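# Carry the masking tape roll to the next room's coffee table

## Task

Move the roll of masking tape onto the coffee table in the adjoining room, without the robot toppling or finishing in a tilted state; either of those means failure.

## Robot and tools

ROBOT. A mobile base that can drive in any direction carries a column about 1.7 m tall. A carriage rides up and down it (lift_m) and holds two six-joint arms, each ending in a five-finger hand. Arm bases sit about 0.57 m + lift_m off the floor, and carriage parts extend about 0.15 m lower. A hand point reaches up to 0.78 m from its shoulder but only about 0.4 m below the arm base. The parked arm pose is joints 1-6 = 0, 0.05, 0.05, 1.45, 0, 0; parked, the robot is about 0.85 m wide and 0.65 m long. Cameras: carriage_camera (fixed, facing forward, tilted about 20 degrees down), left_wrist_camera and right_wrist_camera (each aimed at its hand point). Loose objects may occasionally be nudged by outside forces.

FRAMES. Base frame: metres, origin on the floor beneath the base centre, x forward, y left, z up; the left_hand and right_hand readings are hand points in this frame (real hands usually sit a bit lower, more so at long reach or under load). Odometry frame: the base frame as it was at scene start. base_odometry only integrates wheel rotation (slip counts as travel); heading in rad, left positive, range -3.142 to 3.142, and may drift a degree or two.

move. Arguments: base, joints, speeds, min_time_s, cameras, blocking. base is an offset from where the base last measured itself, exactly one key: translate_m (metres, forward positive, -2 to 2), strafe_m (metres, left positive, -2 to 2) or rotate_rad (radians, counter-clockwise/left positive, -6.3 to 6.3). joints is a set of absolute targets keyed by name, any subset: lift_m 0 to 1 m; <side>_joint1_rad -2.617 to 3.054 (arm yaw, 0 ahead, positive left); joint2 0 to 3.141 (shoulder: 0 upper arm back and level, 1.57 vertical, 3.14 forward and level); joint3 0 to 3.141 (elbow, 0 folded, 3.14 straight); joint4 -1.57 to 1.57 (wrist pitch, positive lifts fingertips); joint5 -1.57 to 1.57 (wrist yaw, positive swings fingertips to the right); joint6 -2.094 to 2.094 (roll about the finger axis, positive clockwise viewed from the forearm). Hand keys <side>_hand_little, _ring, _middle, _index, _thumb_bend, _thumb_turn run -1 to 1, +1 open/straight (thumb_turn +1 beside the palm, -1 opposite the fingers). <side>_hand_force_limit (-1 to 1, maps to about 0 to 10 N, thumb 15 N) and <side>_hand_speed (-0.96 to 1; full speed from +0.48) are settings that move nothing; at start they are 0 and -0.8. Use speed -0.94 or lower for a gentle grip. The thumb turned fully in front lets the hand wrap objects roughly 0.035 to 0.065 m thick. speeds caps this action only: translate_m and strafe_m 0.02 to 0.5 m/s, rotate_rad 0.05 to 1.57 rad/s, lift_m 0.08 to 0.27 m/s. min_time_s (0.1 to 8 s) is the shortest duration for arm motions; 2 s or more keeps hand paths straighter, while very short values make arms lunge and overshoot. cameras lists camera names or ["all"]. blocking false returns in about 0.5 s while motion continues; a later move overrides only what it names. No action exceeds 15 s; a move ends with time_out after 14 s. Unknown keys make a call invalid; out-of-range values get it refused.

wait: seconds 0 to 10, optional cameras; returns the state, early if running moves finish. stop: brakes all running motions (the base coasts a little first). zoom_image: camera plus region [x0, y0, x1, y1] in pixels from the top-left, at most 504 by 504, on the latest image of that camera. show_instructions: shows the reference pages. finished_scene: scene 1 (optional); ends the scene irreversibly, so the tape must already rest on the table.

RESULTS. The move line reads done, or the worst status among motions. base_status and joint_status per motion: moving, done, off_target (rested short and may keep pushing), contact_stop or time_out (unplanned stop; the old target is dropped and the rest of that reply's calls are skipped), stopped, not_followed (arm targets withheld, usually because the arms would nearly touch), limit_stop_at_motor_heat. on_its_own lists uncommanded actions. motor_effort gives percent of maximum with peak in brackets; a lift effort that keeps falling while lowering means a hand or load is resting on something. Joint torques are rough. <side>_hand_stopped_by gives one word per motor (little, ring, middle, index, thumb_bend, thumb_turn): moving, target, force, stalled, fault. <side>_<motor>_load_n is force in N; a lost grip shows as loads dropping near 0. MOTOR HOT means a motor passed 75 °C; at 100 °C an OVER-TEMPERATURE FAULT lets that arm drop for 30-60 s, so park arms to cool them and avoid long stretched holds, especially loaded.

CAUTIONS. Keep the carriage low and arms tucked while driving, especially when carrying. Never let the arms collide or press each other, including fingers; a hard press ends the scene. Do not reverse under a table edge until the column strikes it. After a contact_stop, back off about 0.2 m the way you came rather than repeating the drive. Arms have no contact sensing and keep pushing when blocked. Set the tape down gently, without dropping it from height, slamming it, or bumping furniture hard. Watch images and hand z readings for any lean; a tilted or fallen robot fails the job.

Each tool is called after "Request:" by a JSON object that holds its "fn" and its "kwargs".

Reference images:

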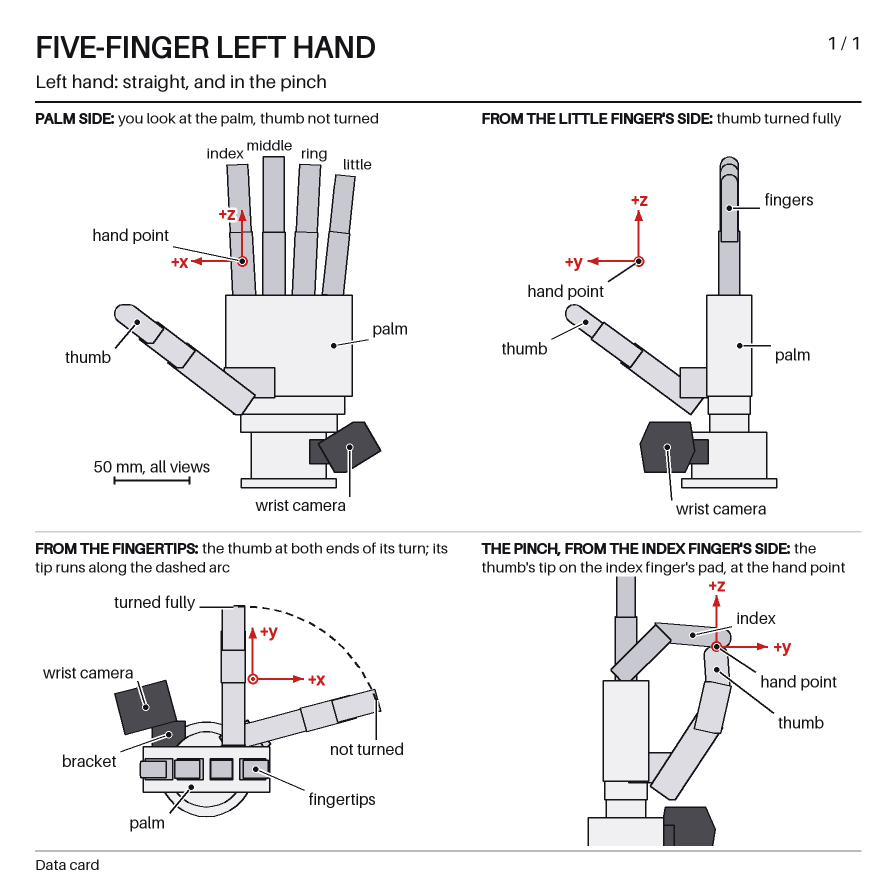

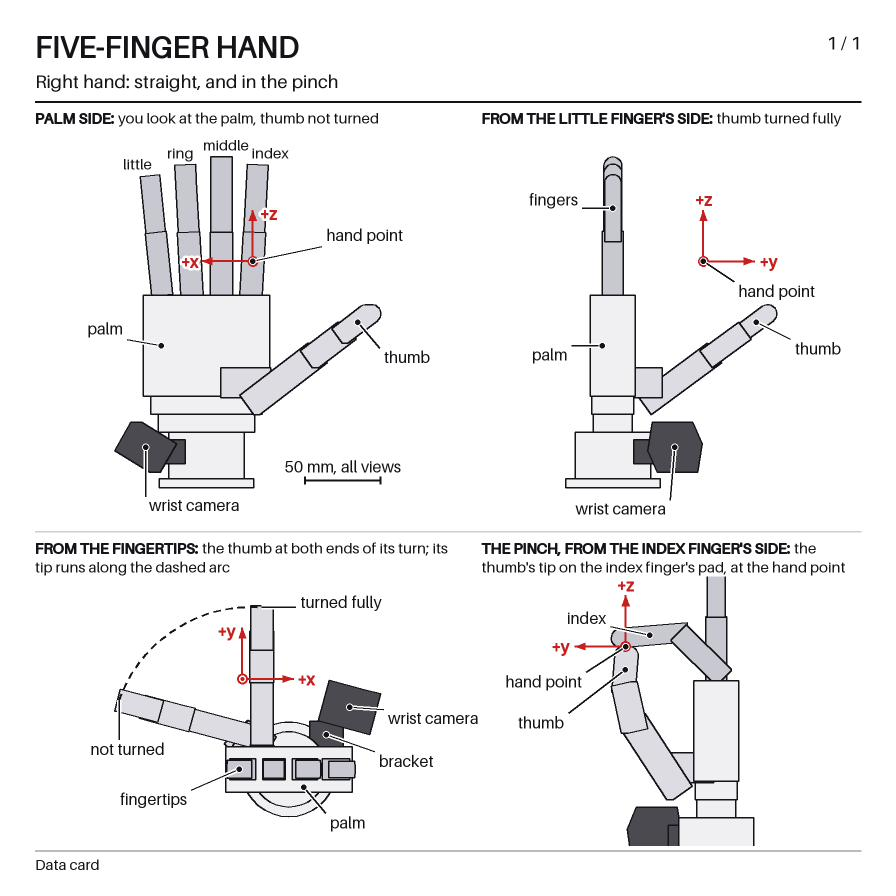

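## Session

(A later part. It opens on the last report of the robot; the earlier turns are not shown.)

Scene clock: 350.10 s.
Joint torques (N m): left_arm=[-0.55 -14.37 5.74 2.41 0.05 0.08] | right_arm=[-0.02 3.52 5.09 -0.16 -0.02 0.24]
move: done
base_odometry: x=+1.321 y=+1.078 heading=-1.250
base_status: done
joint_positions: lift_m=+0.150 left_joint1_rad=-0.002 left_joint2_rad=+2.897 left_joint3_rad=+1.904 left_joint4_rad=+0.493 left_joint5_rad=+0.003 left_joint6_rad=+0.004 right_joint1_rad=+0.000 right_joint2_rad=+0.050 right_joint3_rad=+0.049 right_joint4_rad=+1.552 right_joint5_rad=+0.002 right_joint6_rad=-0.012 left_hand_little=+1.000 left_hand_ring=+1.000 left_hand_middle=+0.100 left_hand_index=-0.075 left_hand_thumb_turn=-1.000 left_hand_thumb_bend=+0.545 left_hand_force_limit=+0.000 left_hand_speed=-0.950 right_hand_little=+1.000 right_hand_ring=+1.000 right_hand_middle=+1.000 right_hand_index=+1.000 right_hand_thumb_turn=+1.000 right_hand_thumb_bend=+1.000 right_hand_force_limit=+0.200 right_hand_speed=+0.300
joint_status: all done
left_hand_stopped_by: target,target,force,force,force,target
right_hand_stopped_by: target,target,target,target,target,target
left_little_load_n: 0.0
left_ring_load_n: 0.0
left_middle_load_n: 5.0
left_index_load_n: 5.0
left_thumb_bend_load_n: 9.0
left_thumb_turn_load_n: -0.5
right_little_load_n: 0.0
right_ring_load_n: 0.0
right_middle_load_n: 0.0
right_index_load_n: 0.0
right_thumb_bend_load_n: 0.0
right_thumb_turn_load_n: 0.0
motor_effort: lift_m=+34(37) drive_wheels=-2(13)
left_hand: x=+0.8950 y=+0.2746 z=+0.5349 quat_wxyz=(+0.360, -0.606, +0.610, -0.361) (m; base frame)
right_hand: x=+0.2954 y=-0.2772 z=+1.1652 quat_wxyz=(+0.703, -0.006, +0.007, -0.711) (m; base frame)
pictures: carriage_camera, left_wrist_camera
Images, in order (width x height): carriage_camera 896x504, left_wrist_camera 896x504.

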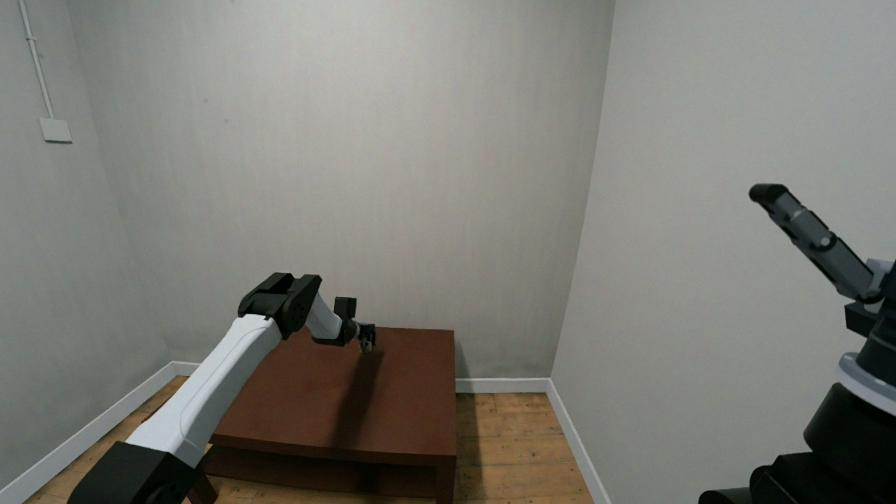

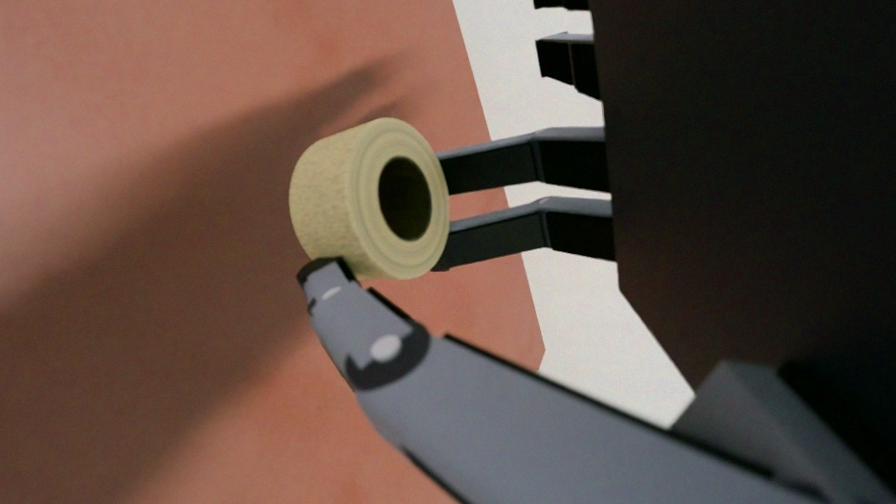

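Request:
{"fn": "move", "kwargs": {"joints": {"lift_m": 0.065}, "speeds": {"lift_m": 0.08}, "cameras": ["carriage_camera", "left_wrist_camera"]}}

Scene clock: 352.13 s.
Joint torques (N m): left_arm=[-0.57 -14.43 5.08 1.35 0.07 0.12] | right_arm=[-0.01 3.59 5.12 -0.16 -0.02 0.23]
move: done
base_odometry: x=+1.321 y=+1.078 heading=-1.250
base_status: not commanded
joint_positions: lift_m=+0.065 left_joint1_rad=-0.002 left_joint2_rad=+2.896 left_joint3_rad=+1.915 left_joint4_rad=+0.590 left_joint5_rad=+0.003 left_joint6_rad=+0.000 right_joint1_rad=+0.000 right_joint2_rad=+0.050 right_joint3_rad=+0.049 right_joint4_rad=+1.552 right_joint5_rad=+0.002 right_joint6_rad=-0.012 left_hand_little=+1.000 left_hand_ring=+1.000 left_hand_middle=+0.100 left_hand_index=-0.075 left_hand_thumb_turn=-1.000 left_hand_thumb_bend=+0.545 left_hand_force_limit=+0.000 left_hand_speed=-0.950 right_hand_little=+1.000 right_hand_ring=+1.000 right_hand_middle=+1.000 right_hand_index=+1.000 right_hand_thumb_turn=+1.000 right_hand_thumb_bend=+1.000 right_hand_force_limit=+0.200 right_hand_speed=+0.300
joint_status: all done
left_hand_stopped_by: target,target,force,force,force,target
right_hand_stopped_by: target,target,target,target,target,target
left_little_load_n: 0.0
left_ring_load_n: 0.0
left_middle_load_n: 4.5
left_index_load_n: 4.0
left_thumb_bend_load_n: 6.5
left_thumb_turn_load_n: -1.5
right_little_load_n: 0.0
right_ring_load_n: 0.0
right_middle_load_n: -0.5
right_index_load_n: 0.0
right_thumb_bend_load_n: 0.0
right_thumb_turn_load_n: 0.0
motor_effort: lift_m=+32(39) drive_wheels=+6(6)
left_hand: x=+0.9156 y=+0.2744 z=+0.4764 quat_wxyz=(+0.392, -0.587, +0.589, -0.395) (m; base frame)
right_hand: x=+0.2954 y=-0.2772 z=+1.0804 quat_wxyz=(+0.703, -0.006, +0.007, -0.711) (m; base frame)
pictures: carriage_camera, left_wrist_camera
Images, in order (width x height): carriage_camera 896x504, left_wrist_camera 896x504.

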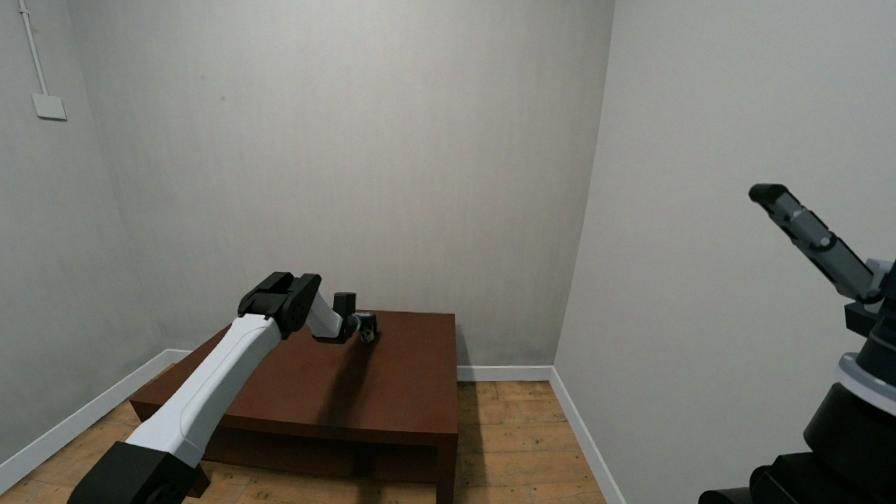

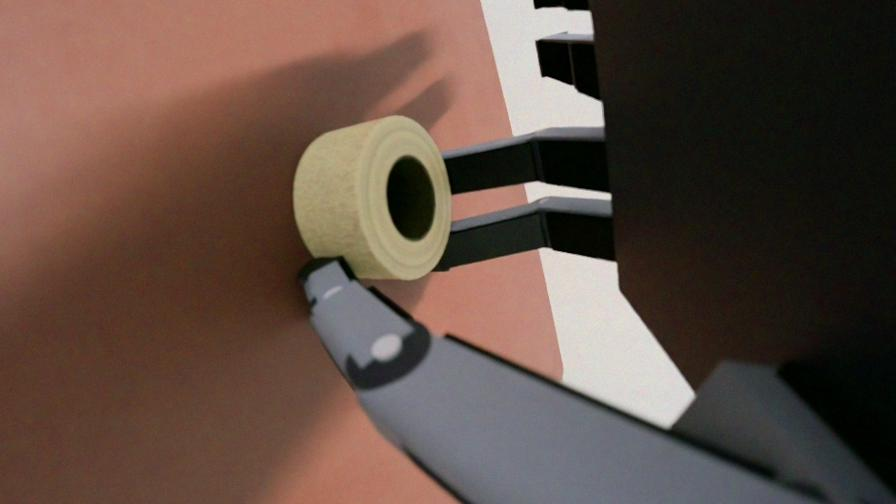

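Request:
{"fn": "move", "kwargs": {"joints": {"lift_m": 0.09}, "speeds": {"lift_m": 0.08}, "cameras": ["left_wrist_camera"]}}

Scene clock: 353.30 s.
Joint torques (N m): left_arm=[-0.57 -14.28 5.26 2.25 0.06 0.12] | right_arm=[-0.03 3.55 5.09 -0.16 -0.02 0.23]
move: done
base_odometry: x=+1.321 y=+1.078 heading=-1.250
base_status: not commanded
joint_positions: lift_m=+0.090 left_joint1_rad=-0.002 left_joint2_rad=+2.896 left_joint3_rad=+1.912 left_joint4_rad=+0.506 left_joint5_rad=+0.003 left_joint6_rad=+0.000 right_joint1_rad=+0.000 right_joint2_rad=+0.050 right_joint3_rad=+0.049 right_joint4_rad=+1.552 right_joint5_rad=+0.002 right_joint6_rad=-0.012 left_hand_little=+1.000 left_hand_ring=+1.000 left_hand_middle=+0.100 left_hand_index=-0.075 left_hand_thumb_turn=-1.000 left_hand_thumb_bend=+0.545 left_hand_force_limit=+0.000 left_hand_speed=-0.950 right_hand_little=+1.000 right_hand_ring=+1.000 right_hand_middle=+1.000 right_hand_index=+1.000 right_hand_thumb_turn=+1.000 right_hand_thumb_bend=+1.000 right_hand_force_limit=+0.200 right_hand_speed=+0.300
joint_status: all done
left_hand_stopped_by: target,target,force,force,force,target
right_hand_stopped_by: target,target,target,target,target,target
left_little_load_n: 0.0
left_ring_load_n: 0.0
left_middle_load_n: 4.5
left_index_load_n: 3.5
left_thumb_bend_load_n: 7.0
left_thumb_turn_load_n: 0.0
right_little_load_n: 0.0
right_ring_load_n: 0.0
right_middle_load_n: 0.0
right_index_load_n: 0.0
right_thumb_bend_load_n: 0.0
right_thumb_turn_load_n: 0.0
motor_effort: lift_m=+31(37) drive_wheels=+6(6)
left_hand: x=+0.9005 y=+0.2744 z=+0.4818 quat_wxyz=(+0.366, -0.603, +0.605, -0.369) (m; base frame)
right_hand: x=+0.2954 y=-0.2772 z=+1.1055 quat_wxyz=(+0.703, -0.006, +0.007, -0.711) (m; base frame)
pictures: left_wrist_camera
Images, in order (width x height): left_wrist_camera 896x504.

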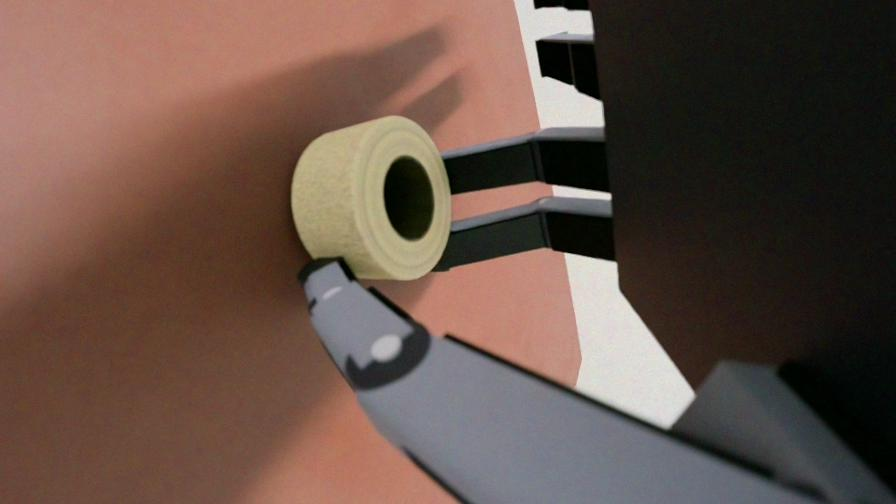

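Request:
{"fn": "move", "kwargs": {"joints": {"lift_m": 0.084}, "speeds": {"lift_m": 0.08}, "cameras": ["carriage_camera","left_wrist_camera"]}}

Request:
{"fn": "zoom_image", "kwargs": {"camera": "carriage_camera", "region": [300, 270, 460, 370]}}

Scene clock: 354.70 s.
Joint torques (N m): left_arm=[-0.57 -14.32 5.23 2.15 0.06 0.12] | right_arm=[0.01 3.51 5.09 -0.14 -0.02 0.23]
move: done
base_odometry: x=+1.321 y=+1.078 heading=-1.250
base_status: not commanded
joint_positions: lift_m=+0.084 left_joint1_rad=-0.002 left_joint2_rad=+2.896 left_joint3_rad=+1.912 left_joint4_rad=+0.518 left_joint5_rad=+0.003 left_joint6_rad=+0.000 right_joint1_rad=+0.000 right_joint2_rad=+0.050 right_joint3_rad=+0.049 right_joint4_rad=+1.552 right_joint5_rad=+0.002 right_joint6_rad=-0.012 left_hand_little=+1.000 left_hand_ring=+1.000 left_hand_middle=+0.100 left_hand_index=-0.075 left_hand_thumb_turn=-1.000 left_hand_thumb_bend=+0.545 left_hand_force_limit=+0.000 left_hand_speed=-0.950 right_hand_little=+1.000 right_hand_ring=+1.000 right_hand_middle=+1.000 right_hand_index=+1.000 right_hand_thumb_turn=+1.000 right_hand_thumb_bend=+1.000 right_hand_force_limit=+0.200 right_hand_speed=+0.300
joint_status: all done
left_hand_stopped_by: target,target,force,force,force,target
right_hand_stopped_by: target,target,target,target,target,target
left_little_load_n: 0.0
left_ring_load_n: 0.0
left_middle_load_n: 5.5
left_index_load_n: 2.5
left_thumb_bend_load_n: 6.0
left_thumb_turn_load_n: 0.0
right_little_load_n: 0.5
right_ring_load_n: 0.0
right_middle_load_n: 0.0
right_index_load_n: 0.0
right_thumb_bend_load_n: 0.0
right_thumb_turn_load_n: 0.0
motor_effort: lift_m=+33(34) drive_wheels=-1(6)
left_hand: x=+0.9025 y=+0.2744 z=+0.4780 quat_wxyz=(+0.370, -0.601, +0.603, -0.372) (m; base frame)
right_hand: x=+0.2954 y=-0.2772 z=+1.0993 quat_wxyz=(+0.703, -0.006, +0.007, -0.711) (m; base frame)
pictures: carriage_camera, left_wrist_camera
Images, in order (width x height): carriage_camera 896x504, left_wrist_camera 896x504.

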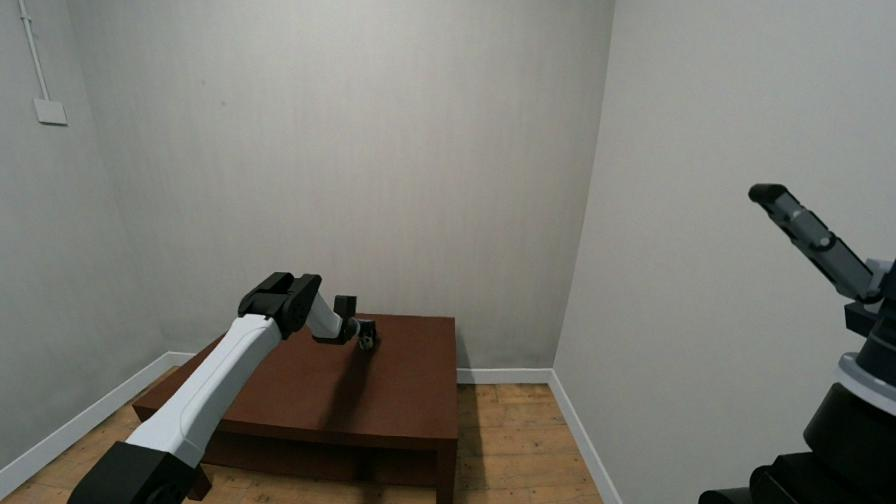

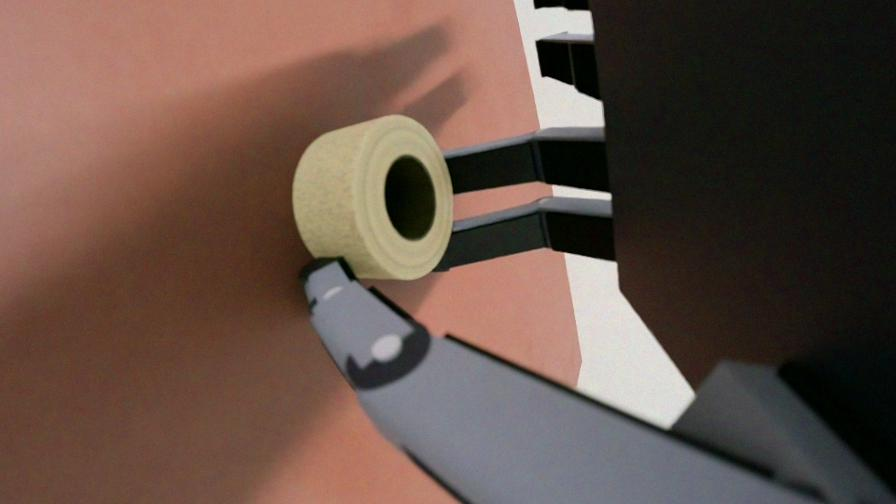

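Scaled by 3.150 from the camera's 896x504 image, which has a finer 1280x720 frame.

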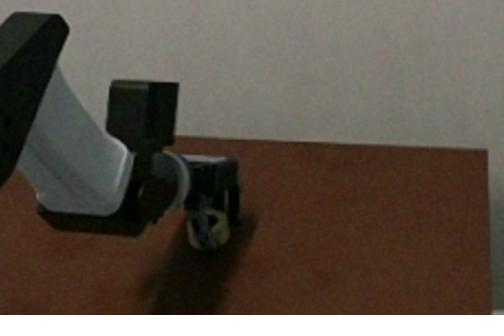

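Request:
{"fn": "move", "kwargs": {"joints": {"left_hand_speed": -0.9, "left_hand_thumb_bend": 0.65, "left_hand_index": 0.05, "left_hand_middle": 0.2}, "cameras": ["left_wrist_camera"]}}

Scene clock: 356.50 s.
Joint torques (N m): left_arm=[-0.53 -14.34 5.27 2.09 0.06 0.12] | right_arm=[-0.01 3.56 5.09 -0.16 -0.02 0.23]
move: done
base_odometry: x=+1.321 y=+1.078 heading=-1.250
base_status: not commanded
joint_positions: lift_m=+0.084 left_joint1_rad=-0.002 left_joint2_rad=+2.896 left_joint3_rad=+1.912 left_joint4_rad=+0.522 left_joint5_rad=+0.003 left_joint6_rad=+0.000 right_joint1_rad=+0.000 right_joint2_rad=+0.050 right_joint3_rad=+0.049 right_joint4_rad=+1.552 right_joint5_rad=+0.002 right_joint6_rad=-0.012 left_hand_little=+1.000 left_hand_ring=+1.000 left_hand_middle=+0.200 left_hand_index=+0.050 left_hand_thumb_turn=-1.000 left_hand_thumb_bend=+0.649 left_hand_force_limit=+0.000 left_hand_speed=-0.900 right_hand_little=+1.000 right_hand_ring=+1.000 right_hand_middle=+1.000 right_hand_index=+1.000 right_hand_thumb_turn=+1.000 right_hand_thumb_bend=+1.000 right_hand_force_limit=+0.200 right_hand_speed=+0.300
joint_status: all done
left_hand_stopped_by: target,target,target,target,target,target
right_hand_stopped_by: target,target,target,target,target,target
left_little_load_n: -0.5
left_ring_load_n: 0.0
left_middle_load_n: 0.0
left_index_load_n: 0.0
left_thumb_bend_load_n: -1.0
left_thumb_turn_load_n: 0.0
right_little_load_n: 0.0
right_ring_load_n: 0.0
right_middle_load_n: 0.5
right_index_load_n: 0.0
right_thumb_bend_load_n: 0.0
right_thumb_turn_load_n: 0.0
motor_effort: lift_m=+33(33) drive_wheels=+6(6)
left_hand: x=+0.9032 y=+0.2744 z=+0.4789 quat_wxyz=(+0.371, -0.600, +0.602, -0.373) (m; base frame)
right_hand: x=+0.2954 y=-0.2772 z=+1.0993 quat_wxyz=(+0.703, -0.006, +0.007, -0.711) (m; base frame)
pictures: left_wrist_camera
Images, in order (width x height): left_wrist_camera 896x504.

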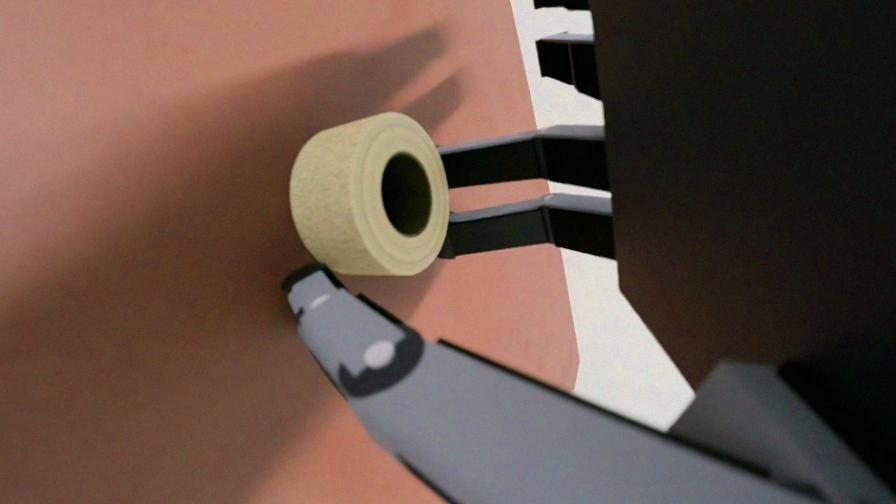

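Request:
{"fn": "move", "kwargs": {"joints": {"left_hand_speed": -0.8, "left_hand_index": 1, "left_hand_middle": 1}}}

Request:
{"fn": "move", "kwargs": {"joints": {"lift_m": 0.11}, "speeds": {"lift_m": 0.08}, "cameras": ["left_wrist_camera"]}}

Scene clock: 359.23 s.
Joint torques (N m): left_arm=[-0.55 -14.32 5.29 2.09 0.06 0.12] | right_arm=[-0.02 3.59 5.11 -0.16 -0.02 0.23]
move: done
base_odometry: x=+1.321 y=+1.078 heading=-1.250
base_status: not commanded
joint_positions: lift_m=+0.084 left_joint1_rad=-0.002 left_joint2_rad=+2.896 left_joint3_rad=+1.912 left_joint4_rad=+0.522 left_joint5_rad=+0.003 left_joint6_rad=+0.000 right_joint1_rad=+0.000 right_joint2_rad=+0.050 right_joint3_rad=+0.049 right_joint4_rad=+1.552 right_joint5_rad=+0.002 right_joint6_rad=-0.012 left_hand_little=+1.000 left_hand_ring=+1.000 left_hand_middle=+1.000 left_hand_index=+1.000 left_hand_thumb_turn=-1.000 left_hand_thumb_bend=+0.649 left_hand_force_limit=+0.000 left_hand_speed=-0.800 right_hand_little=+1.000 right_hand_ring=+1.000 right_hand_middle=+1.000 right_hand_index=+1.000 right_hand_thumb_turn=+1.000 right_hand_thumb_bend=+1.000 right_hand_force_limit=+0.200 right_hand_speed=+0.300
joint_status: all done
left_hand_stopped_by: target,target,target,target,target,target
right_hand_stopped_by: target,target,target,target,target,target
left_little_load_n: 0.0
left_ring_load_n: 0.0
left_middle_load_n: 0.0
left_index_load_n: 0.0
left_thumb_bend_load_n: -1.0
left_thumb_turn_load_n: 0.0
right_little_load_n: -0.5
right_ring_load_n: 0.0
right_middle_load_n: 0.0
right_index_load_n: 0.0
right_thumb_bend_load_n: 0.0
right_thumb_turn_load_n: 0.0
motor_effort: lift_m=+33(33) drive_wheels=+6(6)
left_hand: x=+0.9032 y=+0.2744 z=+0.4789 quat_wxyz=(+0.371, -0.600, +0.602, -0.373) (m; base frame)
right_hand: x=+0.2954 y=-0.2772 z=+1.0993 quat_wxyz=(+0.703, -0.006, +0.007, -0.711) (m; base frame)
pictures: none

Scene clock: 360.07 s.
Joint torques (N m): left_arm=[-0.54 -14.32 5.35 2.26 0.06 0.12] | right_arm=[-0.02 3.58 5.08 -0.15 -0.01 0.24]
move: done
base_odometry: x=+1.321 y=+1.078 heading=-1.250
base_status: not commanded
joint_positions: lift_m=+0.110 left_joint1_rad=-0.002 left_joint2_rad=+2.896 left_joint3_rad=+1.910 left_joint4_rad=+0.507 left_joint5_rad=+0.003 left_joint6_rad=+0.000 right_joint1_rad=+0.000 right_joint2_rad=+0.050 right_joint3_rad=+0.049 right_joint4_rad=+1.552 right_joint5_rad=+0.002 right_joint6_rad=-0.012 left_hand_little=+1.000 left_hand_ring=+1.000 left_hand_middle=+1.000 left_hand_index=+1.000 left_hand_thumb_turn=-1.000 left_hand_thumb_bend=+0.649 left_hand_force_limit=+0.000 left_hand_speed=-0.800 right_hand_little=+1.000 right_hand_ring=+1.000 right_hand_middle=+1.000 right_hand_index=+1.000 right_hand_thumb_turn=+1.000 right_hand_thumb_bend=+1.000 right_hand_force_limit=+0.200 right_hand_speed=+0.300
joint_status: all done
left_hand_stopped_by: target,target,target,target,target,target
right_hand_stopped_by: target,target,target,target,target,target
left_little_load_n: 0.0
left_ring_load_n: 0.0
left_middle_load_n: 0.0
left_index_load_n: 0.0
left_thumb_bend_load_n: 0.0
left_thumb_turn_load_n: 0.0
right_little_load_n: 0.0
right_ring_load_n: 0.0
right_middle_load_n: 0.0
right_index_load_n: 0.0
right_thumb_bend_load_n: 0.0
right_thumb_turn_load_n: 0.0
motor_effort: lift_m=+32(43) drive_wheels=+6(6)
left_hand: x=+0.9000 y=+0.2744 z=+0.5013 quat_wxyz=(+0.366, -0.603, +0.605, -0.368) (m; base frame)
right_hand: x=+0.2954 y=-0.2772 z=+1.1254 quat_wxyz=(+0.703, -0.006, +0.007, -0.711) (m; base frame)
pictures: left_wrist_camera
Images, in order (width x height): left_wrist_camera 896x504.

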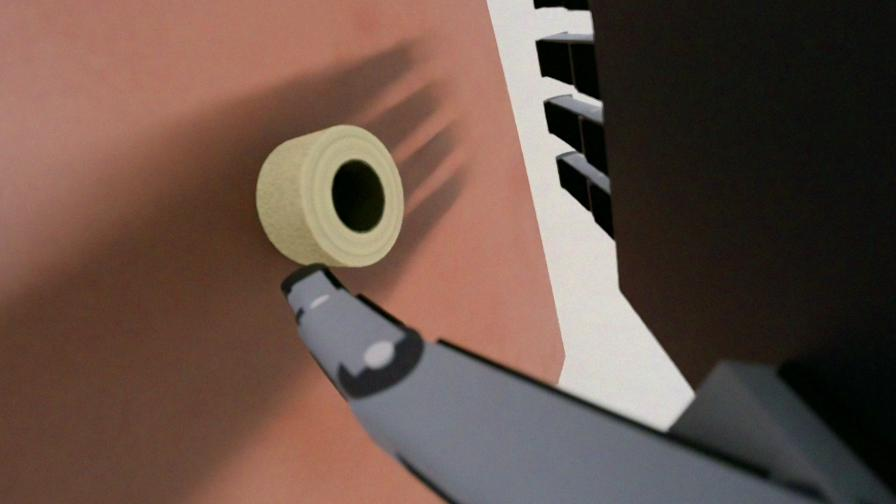

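Request:
{"fn": "move", "kwargs": {"joints": {"lift_m": 0.3}, "speeds": {"lift_m": 0.15}}}

Request:
{"fn": "move", "kwargs": {"base": {"translate_m": -0.35}, "speeds": {"translate_m": 0.2}}}

Request:
{"fn": "move", "kwargs": {"joints": {"left_joint2_rad": 2.3, "left_joint3_rad": 2.09, "left_joint4_rad": -0.268}, "min_time_s": 2}}

Request:
{"fn": "move", "kwargs": {"joints": {"left_joint2_rad": 0.05, "left_joint3_rad": 0.05, "left_joint4_rad": 1.45, "left_hand_thumb_bend": 1}, "min_time_s": 3, "cameras": ["carriage_camera"]}}

Scene clock: 362.40 s.
Joint torques (N m): left_arm=[-0.57 -14.27 5.6 2.26 0.06 0.12] | right_arm=[-0.01 3.63 5.23 -0.17 -0.02 0.24]
move: done
base_odometry: x=+1.321 y=+1.078 heading=-1.250
base_status: not commanded
joint_positions: lift_m=+0.300 left_joint1_rad=-0.002 left_joint2_rad=+2.896 left_joint3_rad=+1.907 left_joint4_rad=+0.506 left_joint5_rad=+0.003 left_joint6_rad=+0.000 right_joint1_rad=+0.000 right_joint2_rad=+0.050 right_joint3_rad=+0.049 right_joint4_rad=+1.552 right_joint5_rad=+0.002 right_joint6_rad=-0.012 left_hand_little=+1.000 left_hand_ring=+1.000 left_hand_middle=+1.000 left_hand_index=+1.000 left_hand_thumb_turn=-1.000 left_hand_thumb_bend=+0.649 left_hand_force_limit=+0.000 left_hand_speed=-0.800 right_hand_little=+1.000 right_hand_ring=+1.000 right_hand_middle=+1.000 right_hand_index=+1.000 right_hand_thumb_turn=+1.000 right_hand_thumb_bend=+1.000 right_hand_force_limit=+0.200 right_hand_speed=+0.300
joint_status: all done
left_hand_stopped_by: target,target,target,target,target,target
right_hand_stopped_by: target,target,target,target,target,target
left_little_load_n: 0.0
left_ring_load_n: 0.0
left_middle_load_n: 0.0
left_index_load_n: 0.0
left_thumb_bend_load_n: 0.0
left_thumb_turn_load_n: 0.5
right_little_load_n: 0.0
right_ring_load_n: 0.0
right_middle_load_n: 0.0
right_index_load_n: 0.0
right_thumb_bend_load_n: 0.0
right_thumb_turn_load_n: 0.0
motor_effort: lift_m=+31(40) drive_wheels=+6(6)
left_hand: x=+0.8989 y=+0.2744 z=+0.6900 quat_wxyz=(+0.365, -0.604, +0.606, -0.367) (m; base frame)
right_hand: x=+0.2954 y=-0.2772 z=+1.3155 quat_wxyz=(+0.703, -0.006, +0.007, -0.711) (m; base frame)
pictures: none

Scene clock: 365.23 s.
Joint torques (N m): left_arm=[-0.57 -14.37 5.7 2.27 0.06 0.12] | right_arm=[-0.01 3.6 5.24 -0.14 -0.02 0.24]
move: done
base_odometry: x=+1.211 y=+1.410 heading=-1.250
base_status: done
joint_positions: lift_m=+0.300 left_joint1_rad=-0.002 left_joint2_rad=+2.896 left_joint3_rad=+1.907 left_joint4_rad=+0.505 left_joint5_rad=+0.003 left_joint6_rad=+0.000 right_joint1_rad=+0.000 right_joint2_rad=+0.050 right_joint3_rad=+0.049 right_joint4_rad=+1.552 right_joint5_rad=+0.002 right_joint6_rad=-0.012 left_hand_little=+1.000 left_hand_ring=+1.000 left_hand_middle=+1.000 left_hand_index=+1.000 left_hand_thumb_turn=-1.000 left_hand_thumb_bend=+0.649 left_hand_force_limit=+0.000 left_hand_speed=-0.800 right_hand_little=+1.000 right_hand_ring=+1.000 right_hand_middle=+1.000 right_hand_index=+1.000 right_hand_thumb_turn=+1.000 right_hand_thumb_bend=+1.000 right_hand_force_limit=+0.200 right_hand_speed=+0.300
joint_status: not commanded
left_hand_stopped_by: target,target,target,target,target,target
right_hand_stopped_by: target,target,target,target,target,target
left_little_load_n: 0.0
left_ring_load_n: 0.0
left_middle_load_n: 0.0
left_index_load_n: 0.0
left_thumb_bend_load_n: 0.0
left_thumb_turn_load_n: 0.0
right_little_load_n: 0.0
right_ring_load_n: 0.0
right_middle_load_n: 0.0
right_index_load_n: 0.0
right_thumb_bend_load_n: 0.0
right_thumb_turn_load_n: 0.0
motor_effort: lift_m=+31(31) drive_wheels=+1(10)
left_hand: x=+0.8987 y=+0.2744 z=+0.6898 quat_wxyz=(+0.365, -0.604, +0.606, -0.367) (m; base frame)
right_hand: x=+0.2955 y=-0.2772 z=+1.3154 quat_wxyz=(+0.703, -0.006, +0.008, -0.711) (m; base frame)
pictures: none

Scene clock: 367.70 s.
Joint torques (N m): left_arm=[-0.55 -18.63 8.68 2.11 0.06 0.12] | right_arm=[-0.01 3.58 5.12 -0.15 -0.02 0.24]
move: done
base_odometry: x=+1.211 y=+1.410 heading=-1.250
base_status: not commanded
joint_positions: lift_m=+0.300 left_joint1_rad=-0.002 left_joint2_rad=+2.351 left_joint3_rad=+2.064 left_joint4_rad=-0.264 left_joint5_rad=+0.003 left_joint6_rad=+0.000 right_joint1_rad=+0.000 right_joint2_rad=+0.050 right_joint3_rad=+0.049 right_joint4_rad=+1.552 right_joint5_rad=+0.002 right_joint6_rad=-0.012 left_hand_little=+1.000 left_hand_ring=+1.000 left_hand_middle=+1.000 left_hand_index=+1.000 left_hand_thumb_turn=-1.000 left_hand_thumb_bend=+0.649 left_hand_force_limit=+0.000 left_hand_speed=-0.800 right_hand_little=+1.000 right_hand_ring=+1.000 right_hand_middle=+1.000 right_hand_index=+1.000 right_hand_thumb_turn=+1.000 right_hand_thumb_bend=+1.000 right_hand_force_limit=+0.200 right_hand_speed=+0.300
joint_status: all done
left_hand_stopped_by: target,target,target,target,target,target
right_hand_stopped_by: target,target,target,target,target,target
left_little_load_n: 0.0
left_ring_load_n: 0.0
left_middle_load_n: 0.0
left_index_load_n: 0.0
left_thumb_bend_load_n: 0.0
left_thumb_turn_load_n: 0.0
right_little_load_n: 0.0
right_ring_load_n: 0.0
right_middle_load_n: 0.0
right_index_load_n: 0.0
right_thumb_bend_load_n: 0.0
right_thumb_turn_load_n: 0.0
motor_effort: lift_m=+32(32) drive_wheels=+1(2)
left_hand: x=+0.8830 y=+0.2744 z=+0.9596 quat_wxyz=(+0.344, -0.616, +0.618, -0.346) (m; base frame)
right_hand: x=+0.2955 y=-0.2772 z=+1.3154 quat_wxyz=(+0.703, -0.006, +0.008, -0.711) (m; base frame)
pictures: none

Scene clock: 371.03 s.
Joint torques (N m): left_arm=[-0.55 2.77 4.49 -0.01 0.07 0.11] | right_arm=[-0.02 3.6 5.09 -0.15 -0.02 0.24]
move: done
base_odometry: x=+1.211 y=+1.410 heading=-1.250
base_status: not commanded
joint_positions: lift_m=+0.300 left_joint1_rad=-0.002 left_joint2_rad=+0.060 left_joint3_rad=+0.055 left_joint4_rad=+1.439 left_joint5_rad=+0.003 left_joint6_rad=+0.000 right_joint1_rad=+0.000 right_joint2_rad=+0.050 right_joint3_rad=+0.049 right_joint4_rad=+1.552 right_joint5_rad=+0.002 right_joint6_rad=-0.012 left_hand_little=+1.000 left_hand_ring=+1.000 left_hand_middle=+1.000 left_hand_index=+1.000 left_hand_thumb_turn=-1.000 left_hand_thumb_bend=+1.000 left_hand_force_limit=+0.000 left_hand_speed=-0.800 right_hand_little=+1.000 right_hand_ring=+1.000 right_hand_middle=+1.000 right_hand_index=+1.000 right_hand_thumb_turn=+1.000 right_hand_thumb_bend=+1.000 right_hand_force_limit=+0.200 right_hand_speed=+0.300
joint_status: all done
left_hand_stopped_by: target,target,target,target,target,target
right_hand_stopped_by: target,target,target,target,target,target
left_little_load_n: 0.0
left_ring_load_n: 0.0
left_middle_load_n: 0.0
left_index_load_n: 0.0
left_thumb_bend_load_n: 0.0
left_thumb_turn_load_n: 0.0
right_little_load_n: 0.0
right_ring_load_n: 0.0
right_middle_load_n: 0.0
right_index_load_n: 0.0
right_thumb_bend_load_n: 0.0
right_thumb_turn_load_n: 0.0
motor_effort: lift_m=+32(32) drive_wheels=+3(3)
left_hand: x=+0.3264 y=+0.2754 z=+1.3073 quat_wxyz=(+0.705, -0.048, +0.049, -0.706) (m; base frame)
right_hand: x=+0.2955 y=-0.2772 z=+1.3154 quat_wxyz=(+0.703, -0.006, +0.008, -0.711) (m; base frame)
pictures: carriage_camera
Images, in order (width x height): carriage_camera 896x504.

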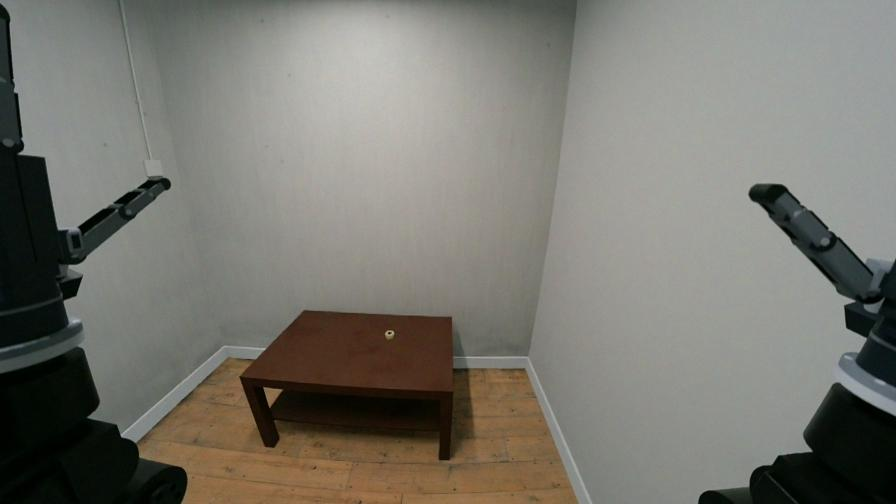

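The tape is resting flat on the coffee table, well away from its edges.

Request:
{"fn": "finished_scene", "kwargs": {}}

The scene is finished: the task was done.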